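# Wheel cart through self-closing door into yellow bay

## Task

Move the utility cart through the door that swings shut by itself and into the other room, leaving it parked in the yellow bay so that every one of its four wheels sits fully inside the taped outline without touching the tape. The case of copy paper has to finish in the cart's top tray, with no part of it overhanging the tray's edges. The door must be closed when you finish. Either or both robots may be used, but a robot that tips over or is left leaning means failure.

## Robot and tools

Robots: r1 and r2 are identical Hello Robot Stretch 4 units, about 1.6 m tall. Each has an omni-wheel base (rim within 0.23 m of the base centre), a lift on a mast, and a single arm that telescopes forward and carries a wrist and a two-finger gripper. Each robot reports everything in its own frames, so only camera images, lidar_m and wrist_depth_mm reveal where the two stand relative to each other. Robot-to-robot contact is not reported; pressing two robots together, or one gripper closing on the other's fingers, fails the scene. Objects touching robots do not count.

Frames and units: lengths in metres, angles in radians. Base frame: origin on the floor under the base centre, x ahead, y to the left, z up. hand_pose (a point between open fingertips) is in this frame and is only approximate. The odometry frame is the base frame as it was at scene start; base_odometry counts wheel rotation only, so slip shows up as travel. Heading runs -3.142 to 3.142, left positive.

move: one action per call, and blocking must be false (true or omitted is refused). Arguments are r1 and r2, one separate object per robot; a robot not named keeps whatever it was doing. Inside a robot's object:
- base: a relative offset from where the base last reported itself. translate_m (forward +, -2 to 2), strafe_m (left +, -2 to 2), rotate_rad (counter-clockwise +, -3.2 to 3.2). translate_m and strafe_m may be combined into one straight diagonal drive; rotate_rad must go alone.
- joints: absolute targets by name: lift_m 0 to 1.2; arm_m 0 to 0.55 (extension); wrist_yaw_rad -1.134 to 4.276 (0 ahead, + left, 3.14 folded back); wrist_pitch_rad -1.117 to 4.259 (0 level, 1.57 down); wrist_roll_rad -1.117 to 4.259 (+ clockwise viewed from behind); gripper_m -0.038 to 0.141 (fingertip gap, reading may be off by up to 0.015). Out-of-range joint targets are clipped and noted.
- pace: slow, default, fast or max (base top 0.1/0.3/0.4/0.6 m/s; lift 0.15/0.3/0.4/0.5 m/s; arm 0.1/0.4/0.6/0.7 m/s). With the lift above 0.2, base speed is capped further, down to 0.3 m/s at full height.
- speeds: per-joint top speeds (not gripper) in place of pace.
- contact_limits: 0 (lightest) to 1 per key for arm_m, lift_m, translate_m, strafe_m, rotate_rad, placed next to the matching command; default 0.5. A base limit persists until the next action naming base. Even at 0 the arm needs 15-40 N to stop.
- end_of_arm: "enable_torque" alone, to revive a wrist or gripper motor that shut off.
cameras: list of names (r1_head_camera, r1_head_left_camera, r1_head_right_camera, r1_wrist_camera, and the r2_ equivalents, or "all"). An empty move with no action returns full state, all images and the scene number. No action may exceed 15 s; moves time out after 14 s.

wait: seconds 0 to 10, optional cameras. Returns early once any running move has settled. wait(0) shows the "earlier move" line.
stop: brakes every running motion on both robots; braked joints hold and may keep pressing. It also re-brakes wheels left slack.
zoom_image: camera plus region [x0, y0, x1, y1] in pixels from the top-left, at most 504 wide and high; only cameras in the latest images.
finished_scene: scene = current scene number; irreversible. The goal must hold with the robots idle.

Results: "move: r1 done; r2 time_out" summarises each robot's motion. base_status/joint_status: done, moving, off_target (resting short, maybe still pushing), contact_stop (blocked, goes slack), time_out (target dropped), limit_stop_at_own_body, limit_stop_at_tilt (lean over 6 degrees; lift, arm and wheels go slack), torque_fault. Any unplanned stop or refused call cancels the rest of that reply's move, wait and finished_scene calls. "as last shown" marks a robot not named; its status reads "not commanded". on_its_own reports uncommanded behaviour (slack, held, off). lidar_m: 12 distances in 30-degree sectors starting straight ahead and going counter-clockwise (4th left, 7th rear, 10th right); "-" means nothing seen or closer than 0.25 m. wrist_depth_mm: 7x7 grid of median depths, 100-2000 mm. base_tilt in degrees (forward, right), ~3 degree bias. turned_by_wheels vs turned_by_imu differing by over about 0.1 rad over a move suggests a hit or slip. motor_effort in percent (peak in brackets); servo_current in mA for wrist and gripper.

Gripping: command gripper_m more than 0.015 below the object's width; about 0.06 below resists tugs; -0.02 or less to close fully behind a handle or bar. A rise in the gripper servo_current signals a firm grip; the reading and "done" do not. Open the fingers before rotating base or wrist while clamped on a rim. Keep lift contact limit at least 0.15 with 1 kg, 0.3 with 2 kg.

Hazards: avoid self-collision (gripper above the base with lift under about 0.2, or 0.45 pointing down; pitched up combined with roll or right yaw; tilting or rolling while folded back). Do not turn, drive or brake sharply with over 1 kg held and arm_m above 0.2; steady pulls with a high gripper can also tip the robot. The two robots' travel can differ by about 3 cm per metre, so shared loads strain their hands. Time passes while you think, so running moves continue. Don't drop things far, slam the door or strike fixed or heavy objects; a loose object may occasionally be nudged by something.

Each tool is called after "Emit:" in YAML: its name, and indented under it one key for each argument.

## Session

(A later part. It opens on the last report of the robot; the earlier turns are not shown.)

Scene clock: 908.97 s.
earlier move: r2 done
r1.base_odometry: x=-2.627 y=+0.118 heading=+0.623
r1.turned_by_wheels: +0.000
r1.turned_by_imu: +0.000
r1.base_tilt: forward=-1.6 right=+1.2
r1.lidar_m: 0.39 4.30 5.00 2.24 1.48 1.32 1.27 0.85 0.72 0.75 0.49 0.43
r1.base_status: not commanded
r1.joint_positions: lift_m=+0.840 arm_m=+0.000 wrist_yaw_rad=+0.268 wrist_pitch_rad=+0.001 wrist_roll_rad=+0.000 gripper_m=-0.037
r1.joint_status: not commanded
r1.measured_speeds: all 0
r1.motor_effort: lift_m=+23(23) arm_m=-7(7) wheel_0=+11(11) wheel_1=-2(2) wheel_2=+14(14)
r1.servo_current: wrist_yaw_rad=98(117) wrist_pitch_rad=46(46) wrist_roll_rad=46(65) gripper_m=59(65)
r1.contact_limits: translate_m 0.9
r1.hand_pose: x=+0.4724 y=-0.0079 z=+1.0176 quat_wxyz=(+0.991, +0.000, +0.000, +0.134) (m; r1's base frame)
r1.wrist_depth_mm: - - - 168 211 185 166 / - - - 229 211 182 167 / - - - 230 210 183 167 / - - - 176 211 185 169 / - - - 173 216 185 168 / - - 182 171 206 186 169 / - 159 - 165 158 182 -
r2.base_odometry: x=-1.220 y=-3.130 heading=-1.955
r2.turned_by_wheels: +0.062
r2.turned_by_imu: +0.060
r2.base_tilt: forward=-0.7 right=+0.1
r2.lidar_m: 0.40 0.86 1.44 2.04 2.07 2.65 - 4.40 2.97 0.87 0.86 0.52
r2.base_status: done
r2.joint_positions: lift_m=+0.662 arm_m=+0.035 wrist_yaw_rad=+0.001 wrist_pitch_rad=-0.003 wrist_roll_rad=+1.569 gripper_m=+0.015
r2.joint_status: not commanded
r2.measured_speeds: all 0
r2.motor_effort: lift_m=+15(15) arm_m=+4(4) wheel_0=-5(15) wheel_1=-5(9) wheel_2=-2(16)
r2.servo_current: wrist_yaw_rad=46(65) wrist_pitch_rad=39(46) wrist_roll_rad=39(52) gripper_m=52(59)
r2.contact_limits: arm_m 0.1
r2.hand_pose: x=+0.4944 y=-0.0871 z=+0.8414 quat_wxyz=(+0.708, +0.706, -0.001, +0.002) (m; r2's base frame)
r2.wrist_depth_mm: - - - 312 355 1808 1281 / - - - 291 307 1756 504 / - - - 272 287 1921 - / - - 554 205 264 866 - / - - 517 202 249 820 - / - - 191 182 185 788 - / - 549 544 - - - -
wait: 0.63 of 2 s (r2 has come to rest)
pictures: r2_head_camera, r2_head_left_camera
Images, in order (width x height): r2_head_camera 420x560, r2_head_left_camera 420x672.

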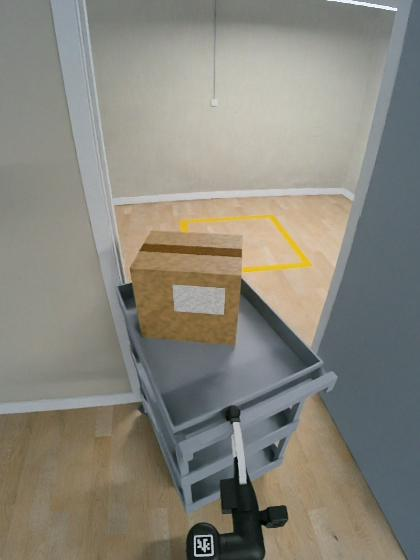

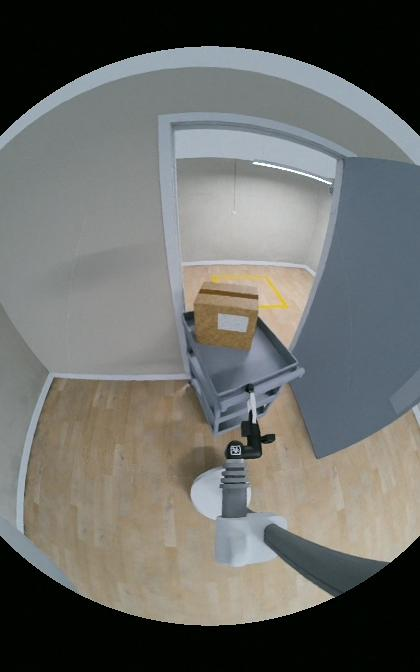

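Emit:
move:
  blocking: false
  r2: {"base":{"strafe_m":0.22,"translate_m":-0.03},"pace":"slow"}

Emit:
wait:
  seconds: 4
  cameras: ["r2_head_camera","r2_head_left_camera"]

Scene clock: 914.37 s.
move: r2 moving
r1: as last shown
r1.lidar_m: 0.39 4.27 5.02 2.25 1.47 1.34 1.26 0.84 0.74 0.75 0.49 0.44
r1.motor_effort: lift_m=+23(23) arm_m=-7(7) wheel_0=+11(11) wheel_1=-1(2) wheel_2=+14(14)
r1.servo_current: wrist_yaw_rad=104(130) wrist_pitch_rad=39(52) wrist_roll_rad=59(72) gripper_m=65(65)
r1.contact_limits: translate_m 0.9
r1.wrist_depth_mm: - - - 169 212 185 166 / - - - 227 209 182 167 / - - - 229 211 183 167 / - - - 176 211 184 168 / - - - 173 217 185 169 / - - 183 172 205 186 169 / - 159 - 165 158 182 -
r2.base_odometry: x=-1.207 y=-3.134 heading=-1.954
r2.turned_by_wheels: +0.000
r2.turned_by_imu: +0.001
r2.base_tilt: forward=-0.7 right=+0.1
r2.lidar_m: 0.41 0.96 1.41 2.02 2.06 2.61 - 4.42 2.94 0.87 0.87 0.53
r2.base_status: translate_m moving; strafe_m moving
r2.joint_positions: lift_m=+0.662 arm_m=+0.035 wrist_yaw_rad=+0.000 wrist_pitch_rad=-0.003 wrist_roll_rad=+1.569 gripper_m=+0.015
r2.joint_status: not commanded
r2.measured_speeds: translate_m=-0.007 strafe_m=+0.051 rotate_rad=-0.001 lift_m=+0.000 arm_m=+0.000 wrist_yaw_rad=-0.012 wrist_pitch_rad=+0.000 wrist_roll_rad=+0.000
r2.motor_effort: lift_m=+15(15) arm_m=+4(4) wheel_0=-10(13) wheel_1=+5(8) wheel_2=+7(8)
r2.servo_current: wrist_yaw_rad=46(65) wrist_pitch_rad=39(46) wrist_roll_rad=46(59) gripper_m=46(52)
r2.contact_limits: arm_m 0.1
r2.hand_pose: x=+0.4942 y=-0.0875 z=+0.8414 quat_wxyz=(+0.708, +0.706, -0.001, +0.001) (m; r2's base frame)
r2.wrist_depth_mm: - - - 314 362 1756 1281 / - - - 291 309 1756 504 / - - - 272 287 1921 - / - - 564 205 266 854 - / - - 512 199 248 831 - / - - 189 182 186 809 - / - 931 544 - 221 - -
pictures: none

Scene clock: 917.30 s.
earlier move: r2 done
r1.base_odometry: x=-2.627 y=+0.118 heading=+0.623
r1.turned_by_wheels: +0.000
r1.turned_by_imu: +0.000
r1.base_tilt: forward=-1.6 right=+1.2
r1.lidar_m: 0.38 4.27 5.02 2.25 1.50 1.33 1.28 0.83 0.75 0.76 0.52 0.42
r1.base_status: not commanded
r1.joint_positions: lift_m=+0.840 arm_m=+0.000 wrist_yaw_rad=+0.268 wrist_pitch_rad=+0.001 wrist_roll_rad=+0.000 gripper_m=-0.037
r1.joint_status: not commanded
r1.measured_speeds: all 0
r1.motor_effort: lift_m=+23(23) arm_m=-7(7) wheel_0=+11(11) wheel_1=-1(2) wheel_2=+14(14)
r1.servo_current: wrist_yaw_rad=98(130) wrist_pitch_rad=46(52) wrist_roll_rad=52(72) gripper_m=59(72)
r1.contact_limits: translate_m 0.9
r1.hand_pose: x=+0.4724 y=-0.0079 z=+1.0176 quat_wxyz=(+0.991, +0.000, +0.000, +0.134) (m; r1's base frame)
r1.wrist_depth_mm: - - - 168 212 184 166 / - - - 229 209 182 167 / - - - 229 210 184 167 / - - - 176 212 184 168 / - - - 173 217 185 169 / - - 183 172 206 186 169 / - 158 - 165 159 183 -
r2.base_odometry: x=-1.005 y=-3.185 heading=-1.954
r2.turned_by_wheels: +0.000
r2.turned_by_imu: +0.000
r2.base_tilt: forward=-0.7 right=+0.1
r2.lidar_m: 0.42 1.12 1.44 1.80 1.80 2.31 - 4.76 3.20 1.06 1.08 0.49
r2.base_status: done
r2.joint_positions: lift_m=+0.662 arm_m=+0.035 wrist_yaw_rad=-0.005 wrist_pitch_rad=-0.003 wrist_roll_rad=+1.569 gripper_m=+0.015
r2.joint_status: not commanded
r2.measured_speeds: all 0
r2.motor_effort: lift_m=+15(15) arm_m=+4(4) wheel_0=-5(15) wheel_1=+3(8) wheel_2=+3(8)
r2.servo_current: wrist_yaw_rad=52(65) wrist_pitch_rad=46(52) wrist_roll_rad=46(59) gripper_m=46(59)
r2.contact_limits: arm_m 0.1
r2.hand_pose: x=+0.4938 y=-0.0889 z=+0.8414 quat_wxyz=(+0.708, +0.706, -0.003, -0.001) (m; r2's base frame)
r2.wrist_depth_mm: - - - 241 241 1863 - / - - 634 183 241 778 - / - - 480 241 240 831 - / - - 521 241 239 842 - / - - 574 208 239 831 - / - - 186 181 185 - - / - - - - 238 - -
wait: 2.93 of 4 s (r2 has come to rest)
pictures: r2_head_camera, r2_head_left_camera
Images, in order (width x height): r2_head_camera 420x560, r2_head_left_camera 420x672.

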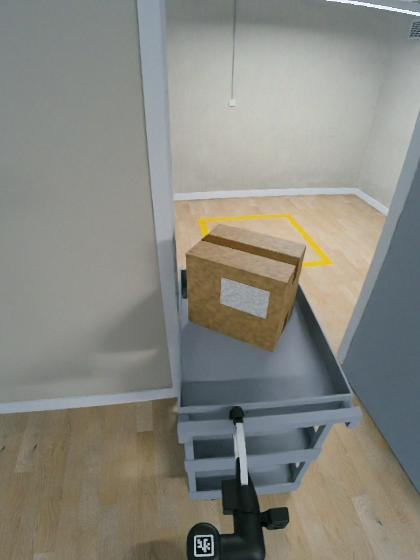

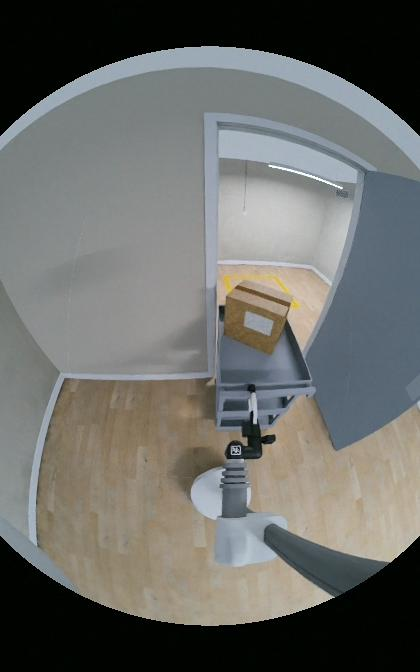

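Emit:
move:
  blocking: false
  r2: {"base":{"translate_m":0.3,"strafe_m":0.09},"pace":"slow","contact_limits":{"translate_m":0.6}}

Emit:
wait:
  seconds: 5
  cameras: ["r2_head_camera","r2_head_left_camera"]

Scene clock: 923.10 s.
move: r2 moving
r1: as last shown
r1.base_tilt: forward=-1.6 right=+1.3
r1.lidar_m: 0.40 4.29 5.02 2.23 1.46 1.33 1.24 0.84 0.74 0.76 0.50 0.44
r1.servo_current: wrist_yaw_rad=98(117) wrist_pitch_rad=39(52) wrist_roll_rad=59(59) gripper_m=65(65)
r1.contact_limits: translate_m 0.9
r1.wrist_depth_mm: - - - 169 211 184 166 / - - - 228 211 182 167 / - - - 229 211 183 167 / - - - 176 212 184 168 / - - - 173 217 185 169 / - - 182 171 206 186 169 / - 159 - 165 159 183 -
r2.base_odometry: x=-1.006 y=-3.198 heading=-1.955
r2.turned_by_wheels: +0.000
r2.turned_by_imu: +0.000
r2.base_tilt: forward=-0.7 right=+0.1
r2.lidar_m: 0.43 1.10 1.44 1.81 1.85 2.32 - 4.81 3.20 1.06 1.09 0.46
r2.base_status: translate_m moving; strafe_m moving
r2.joint_positions: lift_m=+0.662 arm_m=+0.035 wrist_yaw_rad=-0.005 wrist_pitch_rad=-0.003 wrist_roll_rad=+1.569 gripper_m=+0.015
r2.joint_status: not commanded
r2.measured_speeds: translate_m=+0.049 strafe_m=+0.015 rotate_rad=-0.001 lift_m=+0.000 arm_m=+0.000 wrist_yaw_rad=+0.000 wrist_pitch_rad=+0.000 wrist_roll_rad=+0.000
r2.motor_effort: lift_m=+15(15) arm_m=+4(4) wheel_0=+4(6) wheel_1=+8(9) wheel_2=-13(14)
r2.servo_current: wrist_yaw_rad=52(59) wrist_pitch_rad=46(46) wrist_roll_rad=52(52) gripper_m=52(59)
r2.contact_limits: arm_m 0.1; translate_m 0.6
r2.hand_pose: x=+0.4938 y=-0.0889 z=+0.8414 quat_wxyz=(+0.708, +0.706, -0.003, -0.001) (m; r2's base frame)
r2.wrist_depth_mm: - - - 238 238 1708 - / - - 609 181 239 768 - / - - 480 239 238 831 - / - - 525 239 239 831 - / - - 580 208 239 831 - / - - 185 181 186 - - / - - - - - - -
pictures: none

Scene clock: 926.97 s.
earlier move: r2 done
r1.base_odometry: x=-2.627 y=+0.118 heading=+0.623
r1.turned_by_wheels: +0.000
r1.turned_by_imu: +0.000
r1.base_tilt: forward=-1.6 right=+1.3
r1.lidar_m: 0.40 4.30 5.02 2.24 1.46 1.35 1.29 0.84 0.75 0.77 0.47 0.41
r1.base_status: not commanded
r1.joint_positions: lift_m=+0.840 arm_m=+0.000 wrist_yaw_rad=+0.268 wrist_pitch_rad=+0.001 wrist_roll_rad=+0.000 gripper_m=-0.037
r1.joint_status: not commanded
r1.measured_speeds: all 0
r1.motor_effort: lift_m=+23(23) arm_m=-7(7) wheel_0=+11(11) wheel_1=-2(2) wheel_2=+14(14)
r1.servo_current: wrist_yaw_rad=85(130) wrist_pitch_rad=33(52) wrist_roll_rad=46(65) gripper_m=59(72)
r1.contact_limits: translate_m 0.9
r1.hand_pose: x=+0.4724 y=-0.0079 z=+1.0176 quat_wxyz=(+0.991, +0.000, +0.000, +0.134) (m; r1's base frame)
r1.wrist_depth_mm: - - - 169 212 185 166 / - - - 227 210 182 167 / - - - 230 211 183 167 / - - - 175 213 184 168 / - - - 173 217 185 169 / - - 182 172 206 186 170 / - 159 - 165 158 183 -
r2.base_odometry: x=-1.034 y=-3.497 heading=-1.954
r2.turned_by_wheels: +0.000
r2.turned_by_imu: +0.002
r2.base_tilt: forward=-0.7 right=+0.1
r2.lidar_m: 0.44 0.79 1.03 1.76 1.80 2.27 - 4.86 3.23 1.11 0.54 0.44
r2.base_status: done
r2.joint_positions: lift_m=+0.662 arm_m=+0.035 wrist_yaw_rad=-0.001 wrist_pitch_rad=-0.003 wrist_roll_rad=+1.569 gripper_m=+0.015
r2.joint_status: not commanded
r2.measured_speeds: all 0
r2.motor_effort: lift_m=+15(15) arm_m=+4(4) wheel_0=+5(13) wheel_1=+6(9) wheel_2=-7(15)
r2.servo_current: wrist_yaw_rad=39(59) wrist_pitch_rad=39(46) wrist_roll_rad=46(65) gripper_m=52(59)
r2.contact_limits: arm_m 0.1; translate_m 0.6
r2.hand_pose: x=+0.4941 y=-0.0878 z=+0.8414 quat_wxyz=(+0.708, +0.706, -0.002, +0.001) (m; r2's base frame)
r2.wrist_depth_mm: - 484 433 143 195 732 - / - 449 439 200 204 750 - / - - 504 157 213 798 - / - - 574 220 224 - - / - - - 208 235 - 525 / 539 539 189 181 186 525 466 / - - - - 255 - -
wait: 3.87 of 5 s (r2 has come to rest)
pictures: r2_head_camera, r2_head_left_camera
Images, in order (width x height): r2_head_camera 420x560, r2_head_left_camera 420x672.

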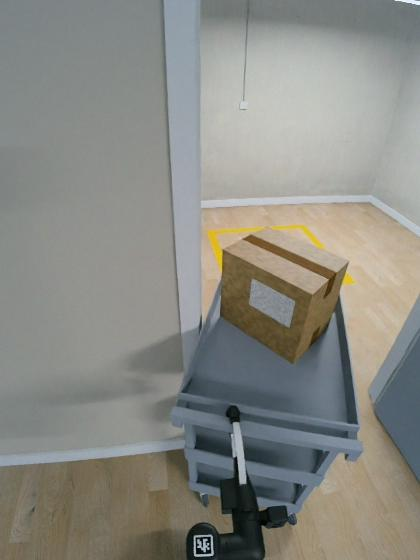

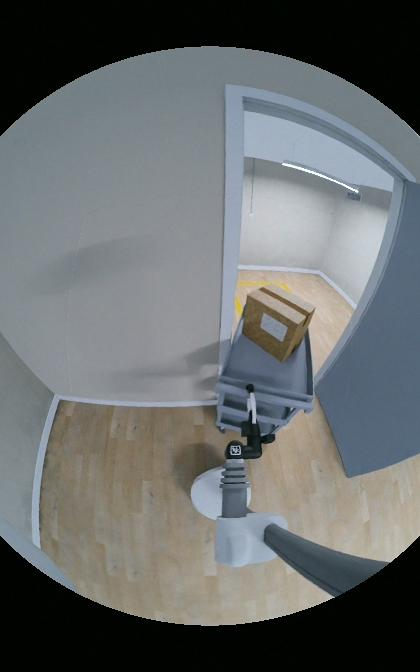

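Emit:
move:
  blocking: false
  r2: {"base":{"translate_m":0.22,"strafe_m":-0.25},"pace":"slow","contact_limits":{"translate_m":0.6}}

Emit:
wait:
  seconds: 5
  cameras: ["r2_head_camera","r2_head_left_camera"]

Scene clock: 939.50 s.
move: r2 moving
r1: as last shown
r1.base_tilt: forward=-1.5 right=+1.2
r1.lidar_m: 0.38 4.27 5.02 2.27 1.47 1.35 1.28 0.83 0.74 0.76 0.49 0.44
r1.motor_effort: lift_m=+23(23) arm_m=-7(7) wheel_0=+11(11) wheel_1=-1(2) wheel_2=+14(14)
r1.servo_current: wrist_yaw_rad=104(117) wrist_pitch_rad=39(52) wrist_roll_rad=39(59) gripper_m=52(65)
r1.contact_limits: translate_m 0.9
r1.wrist_depth_mm: - - - 168 212 184 166 / - - - 229 209 181 167 / - - - 229 211 183 167 / - - - 176 213 184 168 / - - - 173 217 185 169 / - - 182 171 206 186 169 / - 159 - 165 158 182 -
r2.base_odometry: x=-1.046 y=-3.501 heading=-1.954
r2.turned_by_wheels: +0.000
r2.turned_by_imu: +0.001
r2.base_tilt: forward=-0.7 right=+0.0
r2.lidar_m: 0.48 0.77 1.01 1.76 1.77 2.30 - 4.86 3.23 1.09 1.10 0.43
r2.base_status: translate_m moving; strafe_m moving
r2.joint_positions: lift_m=+0.662 arm_m=+0.035 wrist_yaw_rad=+0.001 wrist_pitch_rad=-0.003 wrist_roll_rad=+1.569 gripper_m=+0.015
r2.joint_status: not commanded
r2.measured_speeds: translate_m=+0.033 strafe_m=-0.038 rotate_rad=-0.002 lift_m=+0.000 arm_m=+0.000 wrist_yaw_rad=+0.003 wrist_pitch_rad=+0.000 wrist_roll_rad=+0.000
r2.motor_effort: lift_m=+15(15) arm_m=+4(4) wheel_0=+12(14) wheel_1=-3(5) wheel_2=-7(11)
r2.servo_current: wrist_yaw_rad=39(52) wrist_pitch_rad=46(52) wrist_roll_rad=52(52) gripper_m=52(59)
r2.contact_limits: arm_m 0.1; translate_m 0.6
r2.hand_pose: x=+0.4944 y=-0.0872 z=+0.8414 quat_wxyz=(+0.708, +0.706, -0.001, +0.002) (m; r2's base frame)
r2.wrist_depth_mm: - 480 433 142 193 741 - / - 452 436 199 202 750 - / - - 508 156 212 798 - / - - 569 218 222 - - / - - - 209 234 - 530 / 535 530 188 180 186 517 466 / - - - - 253 - -
pictures: none

Scene clock: 943.60 s.
earlier move: r2 done
r1.base_odometry: x=-2.627 y=+0.118 heading=+0.623
r1.turned_by_wheels: +0.000
r1.turned_by_imu: +0.000
r1.base_tilt: forward=-1.5 right=+1.2
r1.lidar_m: 0.40 4.28 5.01 2.24 1.47 1.34 1.26 0.82 0.74 0.75 0.49 0.44
r1.base_status: not commanded
r1.joint_positions: lift_m=+0.840 arm_m=+0.000 wrist_yaw_rad=+0.268 wrist_pitch_rad=+0.001 wrist_roll_rad=+0.000 gripper_m=-0.037
r1.joint_status: not commanded
r1.measured_speeds: all 0
r1.motor_effort: lift_m=+23(23) arm_m=-7(7) wheel_0=+11(11) wheel_1=-2(2) wheel_2=+14(14)
r1.servo_current: wrist_yaw_rad=98(124) wrist_pitch_rad=39(52) wrist_roll_rad=59(78) gripper_m=65(72)
r1.contact_limits: translate_m 0.9
r1.hand_pose: x=+0.4724 y=-0.0079 z=+1.0176 quat_wxyz=(+0.991, +0.000, +0.000, +0.134) (m; r1's base frame)
r1.wrist_depth_mm: - - - 168 212 185 166 / - - - 229 209 182 166 / - - - 230 211 183 167 / - - - 176 213 184 168 / - - - 173 216 185 169 / - - 182 171 206 186 169 / - 159 - 165 158 182 -
r2.base_odometry: x=-1.348 y=-3.607 heading=-1.954
r2.turned_by_wheels: +0.000
r2.turned_by_imu: +0.002
r2.base_tilt: forward=-0.7 right=+0.1
r2.lidar_m: 0.43 0.62 0.81 1.69 2.04 2.61 - 4.41 0.92 0.81 0.83 0.47
r2.base_status: done
r2.joint_positions: lift_m=+0.662 arm_m=+0.035 wrist_yaw_rad=+0.003 wrist_pitch_rad=-0.003 wrist_roll_rad=+1.569 gripper_m=+0.015
r2.joint_status: not commanded
r2.measured_speeds: all 0
r2.motor_effort: lift_m=+15(15) arm_m=+4(4) wheel_0=+6(16) wheel_1=-3(6) wheel_2=-4(11)
r2.servo_current: wrist_yaw_rad=52(59) wrist_pitch_rad=39(52) wrist_roll_rad=52(65) gripper_m=52(59)
r2.contact_limits: arm_m 0.1; translate_m 0.6
r2.hand_pose: x=+0.4945 y=-0.0865 z=+0.8414 quat_wxyz=(+0.708, +0.706, +0.000, +0.002) (m; r2's base frame)
r2.wrist_depth_mm: - - - 238 237 1983 - / - - 634 181 239 778 - / - - 484 239 239 788 - / - - 521 239 238 831 - / - - 574 211 240 831 - / - - 189 182 186 - - / - - - - 239 1708 484
wait: 4.10 of 5 s (r2 has come to rest)
pictures: r2_head_camera, r2_head_left_camera
Images, in order (width x height): r2_head_camera 420x560, r2_head_left_camera 420x672.

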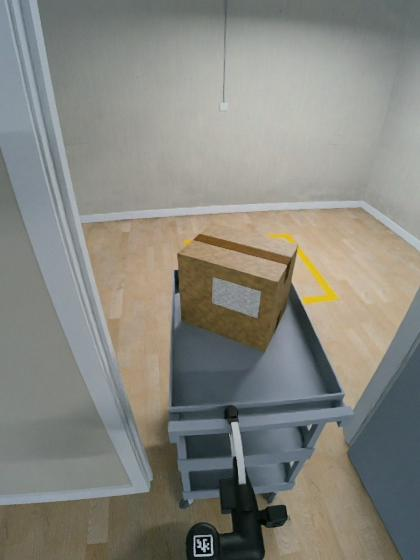

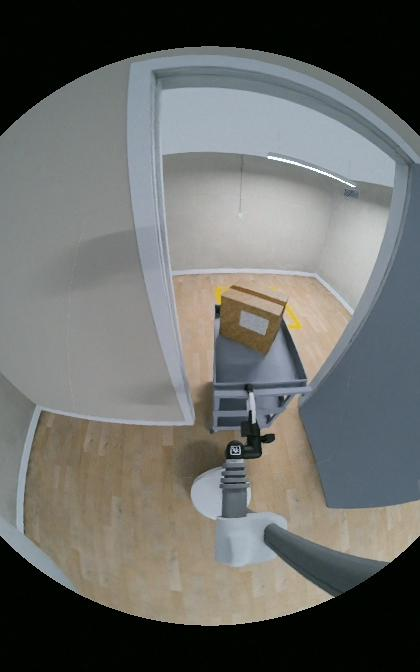

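Emit:
move:
  blocking: false
  r2: {"base":{"translate_m":0.25,"strafe_m":-0.12},"pace":"slow","contact_limits":{"translate_m":0.6}}

Emit:
wait:
  seconds: 5
  cameras: ["r2_head_camera","r2_head_left_camera"]

Scene clock: 953.57 s.
move: r2 moving
r1: as last shown
r1.base_tilt: forward=-1.6 right=+1.3
r1.lidar_m: 0.40 4.28 5.02 2.26 1.48 1.34 1.27 0.82 0.76 0.74 0.51 0.43
r1.motor_effort: lift_m=+23(23) arm_m=-7(7) wheel_0=+10(11) wheel_1=-1(2) wheel_2=+14(14)
r1.servo_current: wrist_yaw_rad=98(111) wrist_pitch_rad=52(52) wrist_roll_rad=39(59) gripper_m=65(65)
r1.contact_limits: translate_m 0.9
r1.wrist_depth_mm: - - - 169 211 184 166 / - - - 229 209 181 166 / - - - 229 211 183 167 / - - - 176 213 184 168 / - - - 173 217 185 168 / - - 182 172 204 186 169 / - 159 - 165 158 182 -
r2.base_odometry: x=-1.358 y=-3.616 heading=-1.954
r2.turned_by_wheels: +0.000
r2.turned_by_imu: +0.001
r2.base_tilt: forward=-0.7 right=+0.1
r2.lidar_m: 0.41 0.62 0.79 1.65 2.04 2.62 - 4.38 0.91 0.81 0.83 0.48
r2.base_status: translate_m moving; strafe_m moving
r2.joint_positions: lift_m=+0.662 arm_m=+0.035 wrist_yaw_rad=+0.003 wrist_pitch_rad=-0.003 wrist_roll_rad=+1.569 gripper_m=+0.015
r2.joint_status: not commanded
r2.measured_speeds: translate_m=+0.048 strafe_m=-0.023 rotate_rad=-0.003 lift_m=+0.000 arm_m=+0.000 wrist_yaw_rad=+0.000 wrist_pitch_rad=+0.000 wrist_roll_rad=+0.000
r2.motor_effort: lift_m=+15(15) arm_m=+4(4) wheel_0=+11(13) wheel_1=+6(7) wheel_2=-10(10)
r2.servo_current: wrist_yaw_rad=52(59) wrist_pitch_rad=39(46) wrist_roll_rad=46(65) gripper_m=52(59)
r2.contact_limits: arm_m 0.1; translate_m 0.6
r2.hand_pose: x=+0.4945 y=-0.0865 z=+0.8414 quat_wxyz=(+0.708, +0.706, +0.000, +0.002) (m; r2's base frame)
r2.wrist_depth_mm: - - - 241 240 1756 - / - - 647 182 241 778 - / - - 477 241 239 - - / - - 512 239 240 831 - / - - 574 210 240 842 - / - - 189 182 187 - - / - - - - 238 1863 488
pictures: none

Scene clock: 957.03 s.
earlier move: r2 done
r1.base_odometry: x=-2.627 y=+0.118 heading=+0.623
r1.turned_by_wheels: +0.000
r1.turned_by_imu: +0.000
r1.base_tilt: forward=-1.6 right=+1.2
r1.lidar_m: 0.38 4.29 5.03 2.24 1.47 1.34 1.27 0.81 0.72 0.74 0.49 0.41
r1.base_status: not commanded
r1.joint_positions: lift_m=+0.840 arm_m=+0.000 wrist_yaw_rad=+0.268 wrist_pitch_rad=+0.001 wrist_roll_rad=+0.000 gripper_m=-0.037
r1.joint_status: not commanded
r1.measured_speeds: all 0
r1.motor_effort: lift_m=+23(23) arm_m=-7(7) wheel_0=+11(11) wheel_1=-2(2) wheel_2=+14(14)
r1.servo_current: wrist_yaw_rad=98(130) wrist_pitch_rad=46(52) wrist_roll_rad=59(72) gripper_m=59(72)
r1.contact_limits: translate_m 0.9
r1.hand_pose: x=+0.4724 y=-0.0079 z=+1.0176 quat_wxyz=(+0.991, +0.000, +0.000, +0.134) (m; r1's base frame)
r1.wrist_depth_mm: - - - 168 213 184 166 / - - - 228 209 182 167 / - - - 230 211 184 168 / - - - 176 213 184 168 / - - - 172 217 185 168 / - - 182 171 205 186 169 / - 159 - 165 158 183 -
r2.base_odometry: x=-1.552 y=-3.794 heading=-1.954
r2.turned_by_wheels: +0.000
r2.turned_by_imu: +0.000
r2.base_tilt: forward=-0.7 right=+0.1
r2.lidar_m: 0.41 0.49 0.47 1.08 2.21 2.80 - 4.16 0.74 0.66 0.67 0.49
r2.base_status: done
r2.joint_positions: lift_m=+0.662 arm_m=+0.035 wrist_yaw_rad=+0.000 wrist_pitch_rad=-0.003 wrist_roll_rad=+1.569 gripper_m=+0.015
r2.joint_status: not commanded
r2.measured_speeds: all 0
r2.motor_effort: lift_m=+15(15) arm_m=+4(4) wheel_0=+4(13) wheel_1=+3(7) wheel_2=-8(14)
r2.servo_current: wrist_yaw_rad=39(59) wrist_pitch_rad=46(46) wrist_roll_rad=59(72) gripper_m=52(65)
r2.contact_limits: arm_m 0.1; translate_m 0.6
r2.hand_pose: x=+0.4943 y=-0.0875 z=+0.8414 quat_wxyz=(+0.708, +0.706, -0.001, +0.001) (m; r2's base frame)
r2.wrist_depth_mm: - - - 260 264 1756 - / - - - 255 257 1921 - / - - 544 250 252 854 - / - - 508 246 247 842 - / - - 539 210 241 820 - / - - 191 182 186 809 - / - - - - - 1808 492
wait: 3.47 of 5 s (r2 has come to rest)
pictures: r2_head_camera, r2_head_left_camera
Images, in order (width x height): r2_head_camera 420x560, r2_head_left_camera 420x672.

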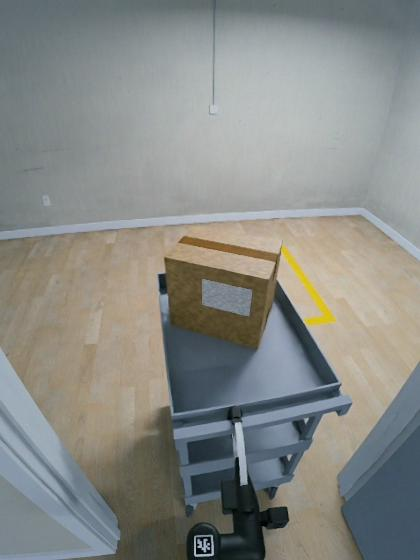

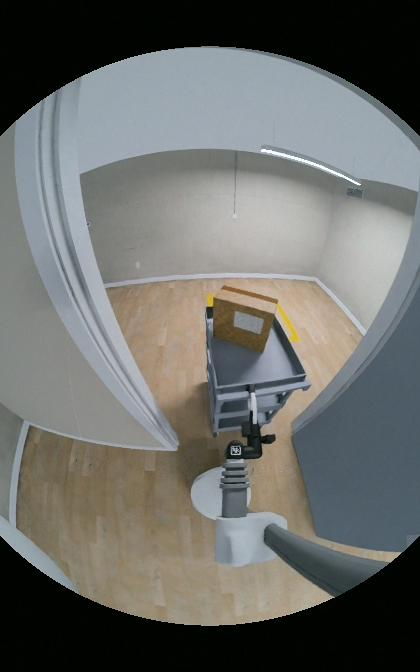

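Emit:
move:
  blocking: false
  r2: {"base":{"translate_m":0.3,"strafe_m":0.13},"pace":"slow","contact_limits":{"translate_m":0.6}}

Emit:
wait:
  seconds: 5
  cameras: ["r2_head_camera","r2_head_left_camera","r2_head_right_camera"]

Scene clock: 963.63 s.
move: r2 moving
r1: as last shown
r1.base_tilt: forward=-1.5 right=+1.2
r1.lidar_m: 0.38 4.30 4.99 2.23 1.46 1.35 1.26 0.83 0.75 0.75 0.51 0.43
r1.motor_effort: lift_m=+23(23) arm_m=-7(7) wheel_0=+11(11) wheel_1=-1(2) wheel_2=+14(14)
r1.servo_current: wrist_yaw_rad=117(117) wrist_pitch_rad=39(46) wrist_roll_rad=52(59) gripper_m=52(65)
r1.contact_limits: translate_m 0.9
r1.wrist_depth_mm: - - - 169 212 184 166 / - - - 228 209 182 167 / - - - 229 211 183 167 / - - - 176 211 183 168 / - - - 173 217 186 169 / - - 182 171 206 186 169 / - 159 - 164 158 182 -
r2.base_odometry: x=-1.552 y=-3.807 heading=-1.955
r2.turned_by_wheels: +0.000
r2.turned_by_imu: +0.000
r2.base_tilt: forward=-0.7 right=+0.0
r2.lidar_m: 0.42 0.49 0.47 1.03 2.22 2.79 - 4.17 0.75 0.66 0.67 0.50
r2.base_status: translate_m moving; strafe_m moving
r2.joint_positions: lift_m=+0.662 arm_m=+0.035 wrist_yaw_rad=-0.001 wrist_pitch_rad=-0.003 wrist_roll_rad=+1.569 gripper_m=+0.015
r2.joint_status: not commanded
r2.measured_speeds: translate_m=+0.049 strafe_m=+0.022 rotate_rad=-0.003 lift_m=+0.000 arm_m=+0.000 wrist_yaw_rad=+0.000 wrist_pitch_rad=+0.000 wrist_roll_rad=+0.000
r2.motor_effort: lift_m=+15(15) arm_m=+4(4) wheel_0=+7(7) wheel_1=+8(9) wheel_2=-13(13)
r2.servo_current: wrist_yaw_rad=46(52) wrist_pitch_rad=39(52) wrist_roll_rad=52(52) gripper_m=52(59)
r2.contact_limits: arm_m 0.1; translate_m 0.6
r2.hand_pose: x=+0.4942 y=-0.0878 z=+0.8414 quat_wxyz=(+0.708, +0.706, -0.002, +0.001) (m; r2's base frame)
r2.wrist_depth_mm: - - - 259 264 1808 - / - - - 255 256 1808 - / - - 539 251 250 842 - / - - 504 245 246 831 - / - - 539 202 242 820 - / - - 188 181 185 809 - / - - - - - 1808 492
pictures: none

Scene clock: 967.60 s.
earlier move: r2 done
r1.base_odometry: x=-2.627 y=+0.118 heading=+0.623
r1.turned_by_wheels: +0.000
r1.turned_by_imu: +0.000
r1.base_tilt: forward=-1.6 right=+1.2
r1.lidar_m: 0.37 4.29 4.99 2.24 1.47 1.34 1.29 0.81 0.75 0.77 0.50 0.43
r1.base_status: not commanded
r1.joint_positions: lift_m=+0.840 arm_m=+0.000 wrist_yaw_rad=+0.268 wrist_pitch_rad=+0.001 wrist_roll_rad=+0.000 gripper_m=-0.037
r1.joint_status: not commanded
r1.measured_speeds: all 0
r1.on_its_own: wrist_yaw_rad is at rest, and its servo_current (111 mA) is outside its rest range (0 to 104 mA)
r1.motor_effort: lift_m=+23(23) arm_m=-7(7) wheel_0=+10(11) wheel_1=-1(2) wheel_2=+14(14)
r1.servo_current: wrist_yaw_rad=111(130) wrist_pitch_rad=46(52) wrist_roll_rad=46(65) gripper_m=59(65)
r1.contact_limits: translate_m 0.9
r1.hand_pose: x=+0.4724 y=-0.0079 z=+1.0176 quat_wxyz=(+0.991, +0.000, +0.000, +0.134) (m; r1's base frame)
r1.wrist_depth_mm: - - - 168 212 184 166 / - - - 229 209 181 167 / - - - 230 210 183 167 / - - - 176 212 184 168 / - - - 173 218 185 169 / - - 182 171 205 186 169 / - 159 - 165 158 183 -
r2.base_odometry: x=-1.544 y=-4.120 heading=-1.955
r2.turned_by_wheels: +0.000
r2.turned_by_imu: -0.001
r2.base_tilt: forward=-0.7 right=+0.1
r2.lidar_m: 0.44 3.05 0.25 0.25 2.09 2.67 - 4.51 0.84 0.74 0.79 0.45
r2.base_status: done
r2.joint_positions: lift_m=+0.662 arm_m=+0.035 wrist_yaw_rad=-0.003 wrist_pitch_rad=-0.003 wrist_roll_rad=+1.569 gripper_m=+0.015
r2.joint_status: not commanded
r2.measured_speeds: all 0
r2.motor_effort: lift_m=+15(15) arm_m=+4(4) wheel_0=+1(7) wheel_1=+3(9) wheel_2=-8(14)
r2.servo_current: wrist_yaw_rad=26(59) wrist_pitch_rad=39(52) wrist_roll_rad=46(59) gripper_m=59(59)
r2.contact_limits: arm_m 0.1; translate_m 0.6
r2.hand_pose: x=+0.4940 y=-0.0884 z=+0.8414 quat_wxyz=(+0.708, +0.706, -0.002, +0.000) (m; r2's base frame)
r2.wrist_depth_mm: - - 549 211 213 768 - / - 492 445 164 219 788 - / - - 488 223 225 798 - / - - 554 229 230 831 - / - - 621 210 237 - - / - - 189 182 186 1708 496 / - - - - 248 1808 1205
wait: 3.97 of 5 s (r2 has come to rest)
pictures: r2_head_camera, r2_head_left_camera, r2_head_right_camera
Images, in order (width x height): r2_head_camera 420x560, r2_head_left_camera 420x672, r2_head_right_camera 420x672.

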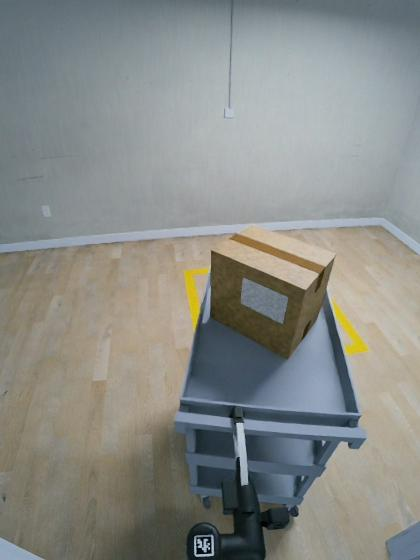

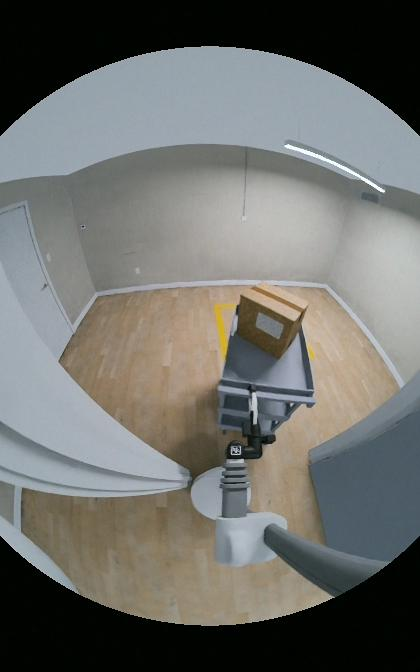

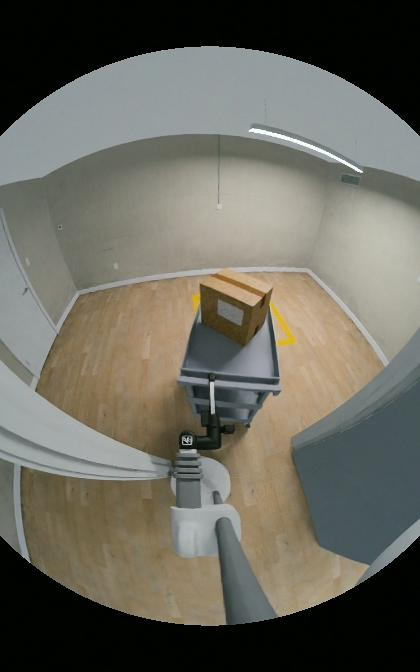

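Emit:
move:
  blocking: false
  r2: {"base":{"translate_m":0.3,"strafe_m":-0.16},"pace":"slow","contact_limits":{"translate_m":0.6}}

Emit:
wait:
  seconds: 5
  cameras: ["r2_head_camera","r2_head_left_camera","r2_head_right_camera"]

Scene clock: 977.40 s.
move: r2 moving
r1.base_odometry: x=-2.627 y=+0.118 heading=+0.623
r1.turned_by_wheels: +0.000
r1.turned_by_imu: +0.000
r1.base_tilt: forward=-1.5 right=+1.2
r1.lidar_m: 0.37 4.28 5.02 2.22 1.48 1.34 1.24 0.84 0.75 0.76 0.50 0.44
r1.base_status: not commanded
r1.joint_positions: lift_m=+0.840 arm_m=+0.000 wrist_yaw_rad=+0.268 wrist_pitch_rad=+0.001 wrist_roll_rad=+0.000 gripper_m=-0.037
r1.joint_status: not commanded
r1.measured_speeds: all 0
r1.motor_effort: lift_m=+23(23) arm_m=-7(7) wheel_0=+10(11) wheel_1=-1(2) wheel_2=+14(14)
r1.servo_current: wrist_yaw_rad=117(124) wrist_pitch_rad=33(46) wrist_roll_rad=52(52) gripper_m=65(72)
r1.contact_limits: translate_m 0.9
r1.hand_pose: x=+0.4724 y=-0.0079 z=+1.0176 quat_wxyz=(+0.991, +0.000, +0.000, +0.134) (m; r1's base frame)
r1.wrist_depth_mm: - - - 168 212 185 166 / - - - 229 210 182 167 / - - - 229 211 183 167 / - - - 176 211 185 168 / - - - 173 217 185 169 / - - 182 171 205 187 169 / - 158 - 165 158 182 -
r2.base_odometry: x=-1.555 y=-4.129 heading=-1.954
r2.turned_by_wheels: +0.000
r2.turned_by_imu: +0.001
r2.base_tilt: forward=-0.7 right=+0.0
r2.lidar_m: 0.45 3.05 0.25 0.25 2.14 2.69 - 4.58 0.82 0.72 0.78 0.46
r2.base_status: translate_m moving; strafe_m moving
r2.joint_positions: lift_m=+0.662 arm_m=+0.035 wrist_yaw_rad=-0.003 wrist_pitch_rad=-0.003 wrist_roll_rad=+1.569 gripper_m=+0.015
r2.joint_status: not commanded
r2.measured_speeds: translate_m=+0.048 strafe_m=-0.025 rotate_rad=-0.002 lift_m=+0.000 arm_m=+0.000 wrist_yaw_rad=+0.004 wrist_pitch_rad=+0.000 wrist_roll_rad=+0.000
r2.motor_effort: lift_m=+15(15) arm_m=+4(4) wheel_0=+9(9) wheel_1=+5(5) wheel_2=-11(14)
r2.servo_current: wrist_yaw_rad=33(52) wrist_pitch_rad=39(46) wrist_roll_rad=52(59) gripper_m=52(52)
r2.contact_limits: arm_m 0.1; translate_m 0.6
r2.hand_pose: x=+0.4940 y=-0.0883 z=+0.8414 quat_wxyz=(+0.708, +0.706, -0.002, +0.000) (m; r2's base frame)
r2.wrist_depth_mm: - - 530 207 208 741 - / - 477 442 213 215 778 - / - - 480 220 221 809 - / - - 559 228 229 820 - / - - 627 211 236 - - / - - 188 181 184 1863 492 / - - - - 248 1708 1229
pictures: none

Scene clock: 981.47 s.
earlier move: r2 done
r1.base_odometry: x=-2.627 y=+0.118 heading=+0.623
r1.turned_by_wheels: +0.000
r1.turned_by_imu: +0.000
r1.base_tilt: forward=-1.5 right=+1.2
r1.lidar_m: 0.39 4.28 5.02 2.26 1.48 1.35 1.25 0.82 0.74 0.75 0.49 0.44
r1.base_status: not commanded
r1.joint_positions: lift_m=+0.840 arm_m=+0.000 wrist_yaw_rad=+0.268 wrist_pitch_rad=+0.001 wrist_roll_rad=+0.000 gripper_m=-0.037
r1.joint_status: not commanded
r1.measured_speeds: all 0
r1.motor_effort: lift_m=+23(23) arm_m=-7(7) wheel_0=+11(12) wheel_1=-2(2) wheel_2=+14(14)
r1.servo_current: wrist_yaw_rad=104(130) wrist_pitch_rad=33(52) wrist_roll_rad=46(72) gripper_m=59(72)
r1.contact_limits: translate_m 0.9
r1.hand_pose: x=+0.4724 y=-0.0079 z=+1.0176 quat_wxyz=(+0.991, +0.000, +0.000, +0.134) (m; r1's base frame)
r1.wrist_depth_mm: - - - 169 212 185 165 / - - - 228 209 182 167 / - - - 230 211 183 167 / - - - 176 212 185 168 / - - - 173 218 185 169 / - - 182 172 206 186 170 / - 159 - 165 158 183 -
r2.base_odometry: x=-1.804 y=-4.338 heading=-1.954
r2.turned_by_wheels: +0.000
r2.turned_by_imu: +0.003
r2.base_tilt: forward=-0.7 right=+0.0
r2.lidar_m: 0.44 2.77 2.44 0.57 0.40 2.98 - 0.97 0.61 0.61 2.52 0.44
r2.base_status: done
r2.joint_positions: lift_m=+0.662 arm_m=+0.035 wrist_yaw_rad=+0.003 wrist_pitch_rad=-0.003 wrist_roll_rad=+1.569 gripper_m=+0.015
r2.joint_status: not commanded
r2.measured_speeds: all 0
r2.motor_effort: lift_m=+15(15) arm_m=+4(4) wheel_0=+7(16) wheel_1=+4(8) wheel_2=-4(14)
r2.servo_current: wrist_yaw_rad=33(59) wrist_pitch_rad=39(46) wrist_roll_rad=33(65) gripper_m=46(59)
r2.contact_limits: arm_m 0.1; translate_m 0.6
r2.hand_pose: x=+0.4945 y=-0.0867 z=+0.8414 quat_wxyz=(+0.708, +0.706, +0.000, +0.002) (m; r2's base frame)
r2.wrist_depth_mm: - - - 219 220 1756 - / - - 492 224 225 798 - / - - 480 228 229 809 - / - - 535 233 232 820 - / - - 615 219 236 - - / - - 189 181 185 1808 484 / - - - - - 1708 1229
wait: 4.07 of 5 s (r2 has come to rest)
pictures: r2_head_camera, r2_head_left_camera, r2_head_right_camera
Images, in order (width x height): r2_head_camera 420x560, r2_head_left_camera 420x672, r2_head_right_camera 420x672.

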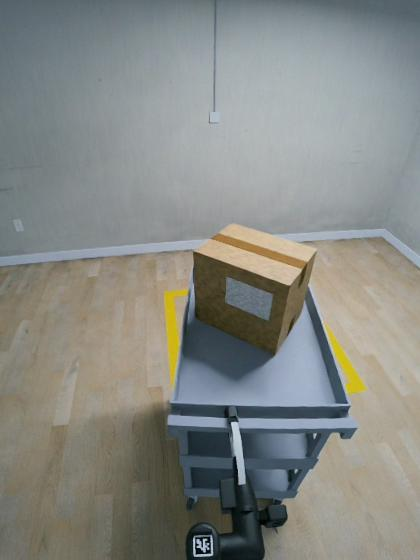

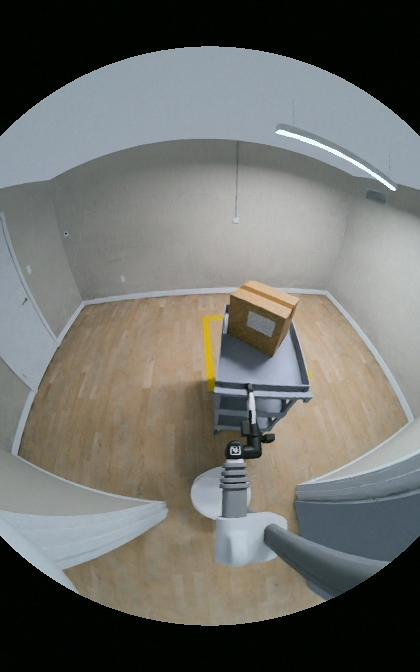

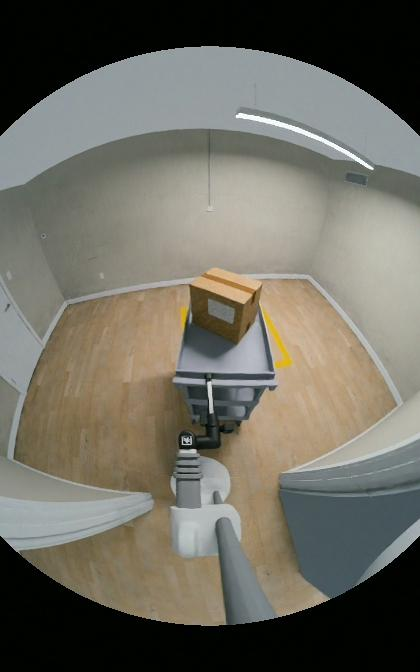

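Emit:
move:
  blocking: false
  r2: {"base":{"translate_m":0.35,"strafe_m":-0.01},"pace":"slow","contact_limits":{"translate_m":0.6}}

Emit:
wait:
  seconds: 5
  cameras: ["r2_head_camera","r2_head_left_camera","r2_head_right_camera"]

Scene clock: 992.47 s.
move: r2 moving
r1: as last shown
r1.lidar_m: 0.38 4.28 5.02 2.25 1.48 1.33 1.29 0.84 0.75 0.75 0.49 0.43
r1.motor_effort: lift_m=+23(23) arm_m=-7(7) wheel_0=+10(11) wheel_1=-1(2) wheel_2=+14(14)
r1.servo_current: wrist_yaw_rad=104(117) wrist_pitch_rad=39(52) wrist_roll_rad=46(72) gripper_m=59(65)
r1.contact_limits: translate_m 0.9
r1.wrist_depth_mm: - - - 169 213 184 166 / - - - 228 209 182 166 / - - - 230 211 183 167 / - - - 176 212 185 168 / - - - 174 216 185 168 / - - 182 172 206 186 169 / - 159 - 165 158 182 -
r2.base_odometry: x=-1.810 y=-4.350 heading=-1.954
r2.turned_by_wheels: +0.000
r2.turned_by_imu: +0.001
r2.base_tilt: forward=-0.7 right=+0.1
r2.lidar_m: 0.44 2.75 2.43 0.67 0.42 3.02 - 0.92 0.60 0.57 2.50 0.46
r2.base_status: translate_m moving; strafe_m moving
r2.joint_positions: lift_m=+0.662 arm_m=+0.035 wrist_yaw_rad=+0.003 wrist_pitch_rad=-0.003 wrist_roll_rad=+1.569 gripper_m=+0.015
r2.joint_status: not commanded
r2.measured_speeds: translate_m=+0.048 strafe_m=-0.002 rotate_rad=-0.002 lift_m=+0.000 arm_m=+0.000 wrist_yaw_rad=+0.000 wrist_pitch_rad=+0.000 wrist_roll_rad=+0.000
r2.motor_effort: lift_m=+15(15) arm_m=+4(4) wheel_0=+7(11) wheel_1=+6(6) wheel_2=-10(10)
r2.servo_current: wrist_yaw_rad=46(59) wrist_pitch_rad=39(46) wrist_roll_rad=52(52) gripper_m=52(59)
r2.contact_limits: arm_m 0.1; translate_m 0.6
r2.hand_pose: x=+0.4945 y=-0.0867 z=+0.8414 quat_wxyz=(+0.708, +0.706, +0.000, +0.002) (m; r2's base frame)
r2.wrist_depth_mm: - - - 221 221 1863 - / - - 492 224 225 788 - / - - 480 228 229 809 - / - - 539 232 233 831 - / - - 609 217 236 - - / - - 189 181 185 1808 480 / - - - - - 1808 1229
pictures: none

Scene clock: 996.73 s.
earlier move: r2 done
r1.base_odometry: x=-2.627 y=+0.118 heading=+0.623
r1.turned_by_wheels: +0.000
r1.turned_by_imu: +0.000
r1.base_tilt: forward=-1.6 right=+1.2
r1.lidar_m: 0.38 4.29 5.00 2.25 1.46 1.35 1.28 0.83 0.75 0.77 0.47 0.42
r1.base_status: not commanded
r1.joint_positions: lift_m=+0.840 arm_m=+0.000 wrist_yaw_rad=+0.268 wrist_pitch_rad=+0.001 wrist_roll_rad=+0.000 gripper_m=-0.037
r1.joint_status: not commanded
r1.measured_speeds: all 0
r1.motor_effort: lift_m=+23(23) arm_m=-7(7) wheel_0=+11(11) wheel_1=-2(2) wheel_2=+14(14)
r1.servo_current: wrist_yaw_rad=98(124) wrist_pitch_rad=39(52) wrist_roll_rad=39(72) gripper_m=59(72)
r1.contact_limits: translate_m 0.9
r1.hand_pose: x=+0.4724 y=-0.0079 z=+1.0176 quat_wxyz=(+0.991, +0.000, +0.000, +0.134) (m; r1's base frame)
r1.wrist_depth_mm: - - - 169 212 185 166 / - - - 228 211 182 167 / - - - 229 210 183 167 / - - - 176 212 185 168 / - - - 173 218 185 169 / - - 182 172 206 185 169 / - 159 - 165 158 183 -
r2.base_odometry: x=-1.945 y=-4.659 heading=-1.954
r2.turned_by_wheels: +0.000
r2.turned_by_imu: -0.001
r2.base_tilt: forward=-0.7 right=+0.1
r2.lidar_m: 0.45 2.43 2.49 2.33 0.72 0.62 - 0.83 0.72 1.18 2.47 0.45
r2.base_status: done
r2.joint_positions: lift_m=+0.662 arm_m=+0.035 wrist_yaw_rad=-0.002 wrist_pitch_rad=-0.003 wrist_roll_rad=+1.569 gripper_m=+0.015
r2.joint_status: not commanded
r2.measured_speeds: all 0
r2.motor_effort: lift_m=+15(15) arm_m=+4(4) wheel_0=+1(11) wheel_1=+4(8) wheel_2=-7(14)
r2.servo_current: wrist_yaw_rad=52(59) wrist_pitch_rad=52(52) wrist_roll_rad=52(65) gripper_m=52(65)
r2.contact_limits: arm_m 0.1; translate_m 0.6
r2.hand_pose: x=+0.4941 y=-0.0881 z=+0.8414 quat_wxyz=(+0.708, +0.706, -0.002, +0.000) (m; r2's base frame)
r2.wrist_depth_mm: - - 521 206 208 - - / - 466 439 213 214 788 - / - - 477 219 221 798 - / - - 564 228 229 - - / - - 634 209 236 - - / - - 187 182 185 1661 484 / - - - - - 1756 1205
wait: 4.27 of 5 s (r2 has come to rest)
pictures: r2_head_camera, r2_head_left_camera, r2_head_right_camera
Images, in order (width x height): r2_head_camera 420x560, r2_head_left_camera 420x672, r2_head_right_camera 420x672.

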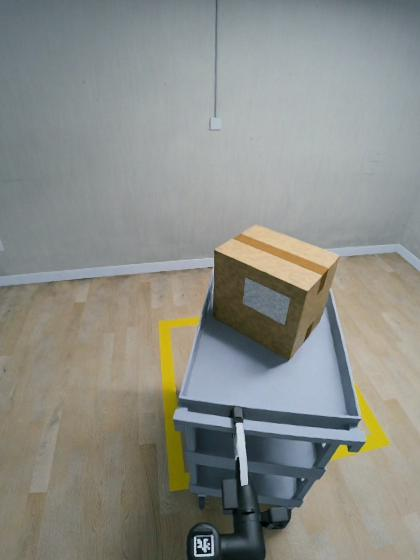

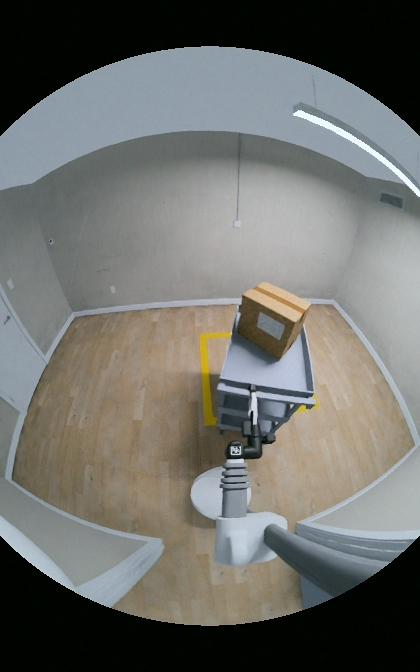

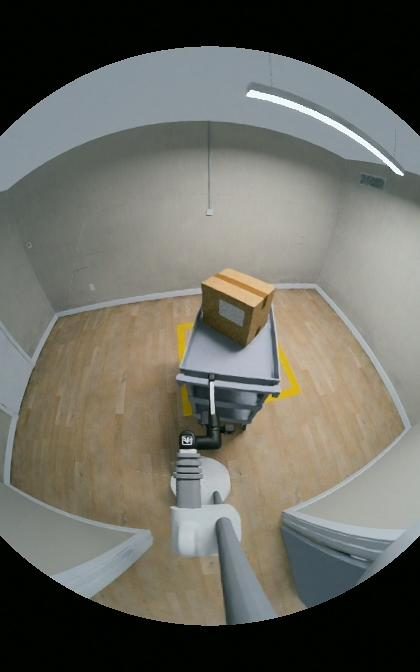

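Emit:
move:
  blocking: false
  r2: {"base":{"translate_m":0.26,"strafe_m":-0.13},"pace":"slow","contact_limits":{"translate_m":0.6}}

Emit:
wait:
  seconds: 5
  cameras: ["r2_head_camera","r2_head_left_camera","r2_head_right_camera","r2_wrist_camera"]

Emit:
zoom_image:
  camera: "r2_head_camera"
  region: [120, 250, 420, 560]

Scene clock: 1002.10 s.
move: r2 moving
r1: as last shown
r1.base_tilt: forward=-1.5 right=+1.2
r1.lidar_m: 0.38 4.29 5.02 2.22 1.48 1.34 1.26 0.82 0.75 0.76 0.50 0.44
r1.motor_effort: lift_m=+23(23) arm_m=-7(7) wheel_0=+11(11) wheel_1=-1(2) wheel_2=+14(14)
r1.servo_current: wrist_yaw_rad=98(111) wrist_pitch_rad=46(46) wrist_roll_rad=26(65) gripper_m=52(65)
r1.contact_limits: translate_m 0.9
r1.wrist_depth_mm: - - - 168 212 185 166 / - - - 228 209 182 166 / - - - 229 211 184 167 / - - - 176 212 184 169 / - - - 173 216 186 168 / - - 182 172 206 186 169 / - 158 - 165 158 182 -
r2.base_odometry: x=-1.955 y=-4.668 heading=-1.954
r2.turned_by_wheels: +0.000
r2.turned_by_imu: +0.001
r2.base_tilt: forward=-0.7 right=+0.0
r2.lidar_m: 0.45 2.41 2.51 2.34 0.74 0.65 - 0.83 0.69 1.18 2.42 0.45
r2.base_status: translate_m moving; strafe_m moving
r2.joint_positions: lift_m=+0.662 arm_m=+0.035 wrist_yaw_rad=-0.002 wrist_pitch_rad=-0.003 wrist_roll_rad=+1.569 gripper_m=+0.015
r2.joint_status: not commanded
r2.measured_speeds: translate_m=+0.049 strafe_m=-0.024 rotate_rad=+0.003 lift_m=+0.000 arm_m=+0.000 wrist_yaw_rad=+0.000 wrist_pitch_rad=+0.000 wrist_roll_rad=+0.000
r2.motor_effort: lift_m=+15(15) arm_m=+4(4) wheel_0=+7(10) wheel_1=+6(6) wheel_2=-12(13)
r2.servo_current: wrist_yaw_rad=52(52) wrist_pitch_rad=39(46) wrist_roll_rad=39(52) gripper_m=52(52)
r2.contact_limits: arm_m 0.1; translate_m 0.6
r2.hand_pose: x=+0.4941 y=-0.0881 z=+0.8414 quat_wxyz=(+0.708, +0.706, -0.002, +0.000) (m; r2's base frame)
r2.wrist_depth_mm: - - 517 204 206 - - / - 455 436 213 212 788 - / - - 480 217 220 809 - / - - 564 226 228 - - / - - 640 218 236 - - / - - 186 181 185 1756 484 / - - - - - 1708 1255
pictures: none

Scene clock: 1005.67 s.
earlier move: r2 done
r1.base_odometry: x=-2.627 y=+0.118 heading=+0.623
r1.turned_by_wheels: +0.000
r1.turned_by_imu: +0.000
r1.base_tilt: forward=-1.5 right=+1.2
r1.lidar_m: 0.40 4.29 5.02 2.25 1.49 1.34 1.28 0.79 0.75 0.77 0.49 0.43
r1.base_status: not commanded
r1.joint_positions: lift_m=+0.840 arm_m=+0.000 wrist_yaw_rad=+0.268 wrist_pitch_rad=+0.001 wrist_roll_rad=+0.000 gripper_m=-0.037
r1.joint_status: not commanded
r1.measured_speeds: all 0
r1.motor_effort: lift_m=+23(23) arm_m=-7(7) wheel_0=+10(11) wheel_1=-1(2) wheel_2=+14(14)
r1.servo_current: wrist_yaw_rad=104(130) wrist_pitch_rad=46(52) wrist_roll_rad=26(72) gripper_m=65(72)
r1.contact_limits: translate_m 0.9
r1.hand_pose: x=+0.4724 y=-0.0079 z=+1.0176 quat_wxyz=(+0.991, +0.000, +0.000, +0.134) (m; r1's base frame)
r1.wrist_depth_mm: - - - 169 212 185 166 / - - - 228 210 182 167 / - - - 230 211 183 167 / - - - 176 212 184 168 / - - - 173 218 185 169 / - - 182 171 206 186 169 / - 160 - 165 158 182 -
r2.base_odometry: x=-2.162 y=-4.851 heading=-1.954
r2.turned_by_wheels: +0.000
r2.turned_by_imu: +0.002
r2.base_tilt: forward=-0.7 right=+0.0
r2.lidar_m: 0.46 2.18 2.67 2.47 1.10 0.91 - 0.74 0.84 1.86 2.27 0.45
r2.base_status: done
r2.joint_positions: lift_m=+0.662 arm_m=+0.035 wrist_yaw_rad=+0.002 wrist_pitch_rad=-0.003 wrist_roll_rad=+1.569 gripper_m=+0.015
r2.joint_status: not commanded
r2.measured_speeds: all 0
r2.motor_effort: lift_m=+15(15) arm_m=+4(4) wheel_0=+6(13) wheel_1=+4(7) wheel_2=-3(13)
r2.servo_current: wrist_yaw_rad=33(59) wrist_pitch_rad=39(46) wrist_roll_rad=46(59) gripper_m=59(59)
r2.contact_limits: arm_m 0.1; translate_m 0.6
r2.hand_pose: x=+0.4945 y=-0.0867 z=+0.8414 quat_wxyz=(+0.708, +0.706, +0.000, +0.002) (m; r2's base frame)
r2.wrist_depth_mm: - - 569 211 212 715 - / - 452 445 163 217 778 - / - 488 488 223 224 798 - / - - 549 229 229 788 - / - - 615 211 236 - - / - - 185 181 185 1661 480 / - - - - - 1576 1229
wait: 3.57 of 5 s (r2 has come to rest)
pictures: r2_head_camera, r2_head_left_camera, r2_head_right_camera, r2_wrist_camera
Images, in order (width x height): r2_head_camera 420x560, r2_head_left_camera 420x672, r2_head_right_camera 420x672, r2_wrist_camera 616x392.

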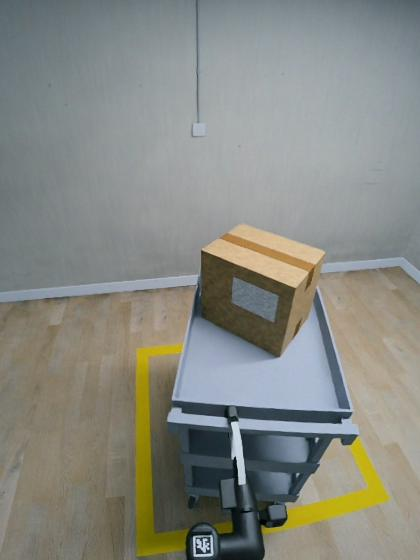

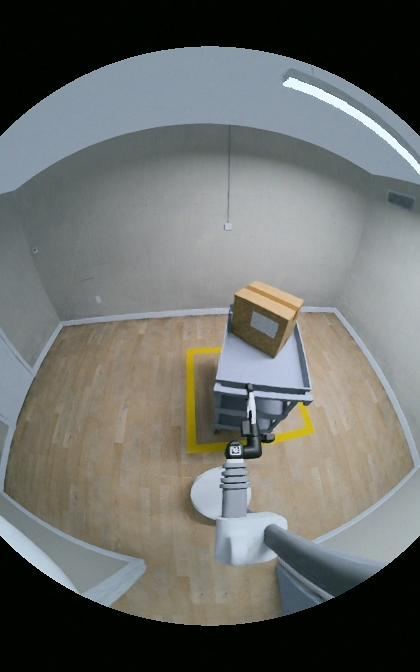

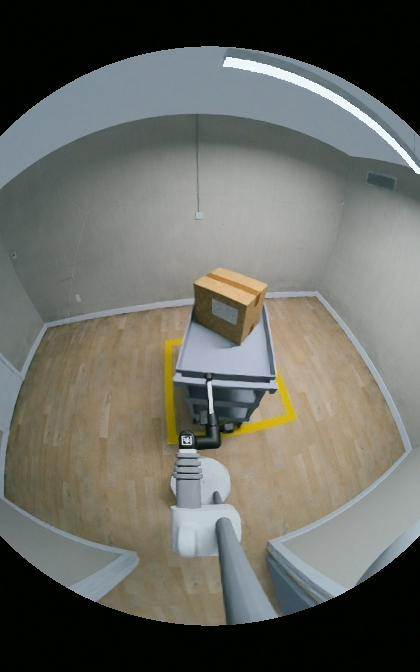

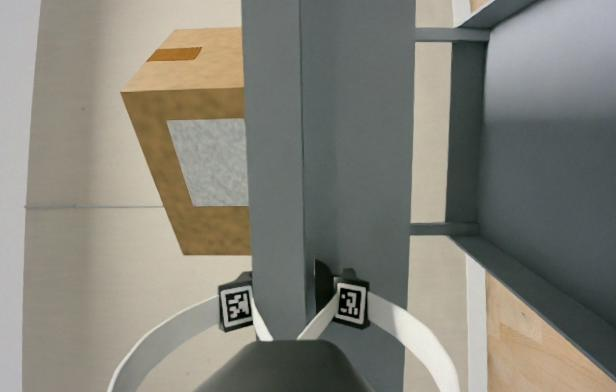

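Scaled by 1.626 from the camera's 420x560 image, which has a finer 1200x1600 frame.

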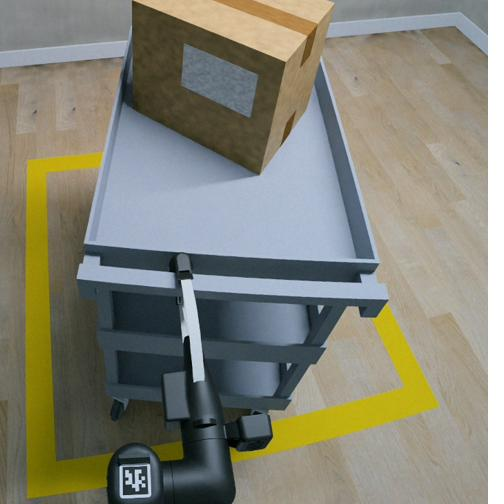

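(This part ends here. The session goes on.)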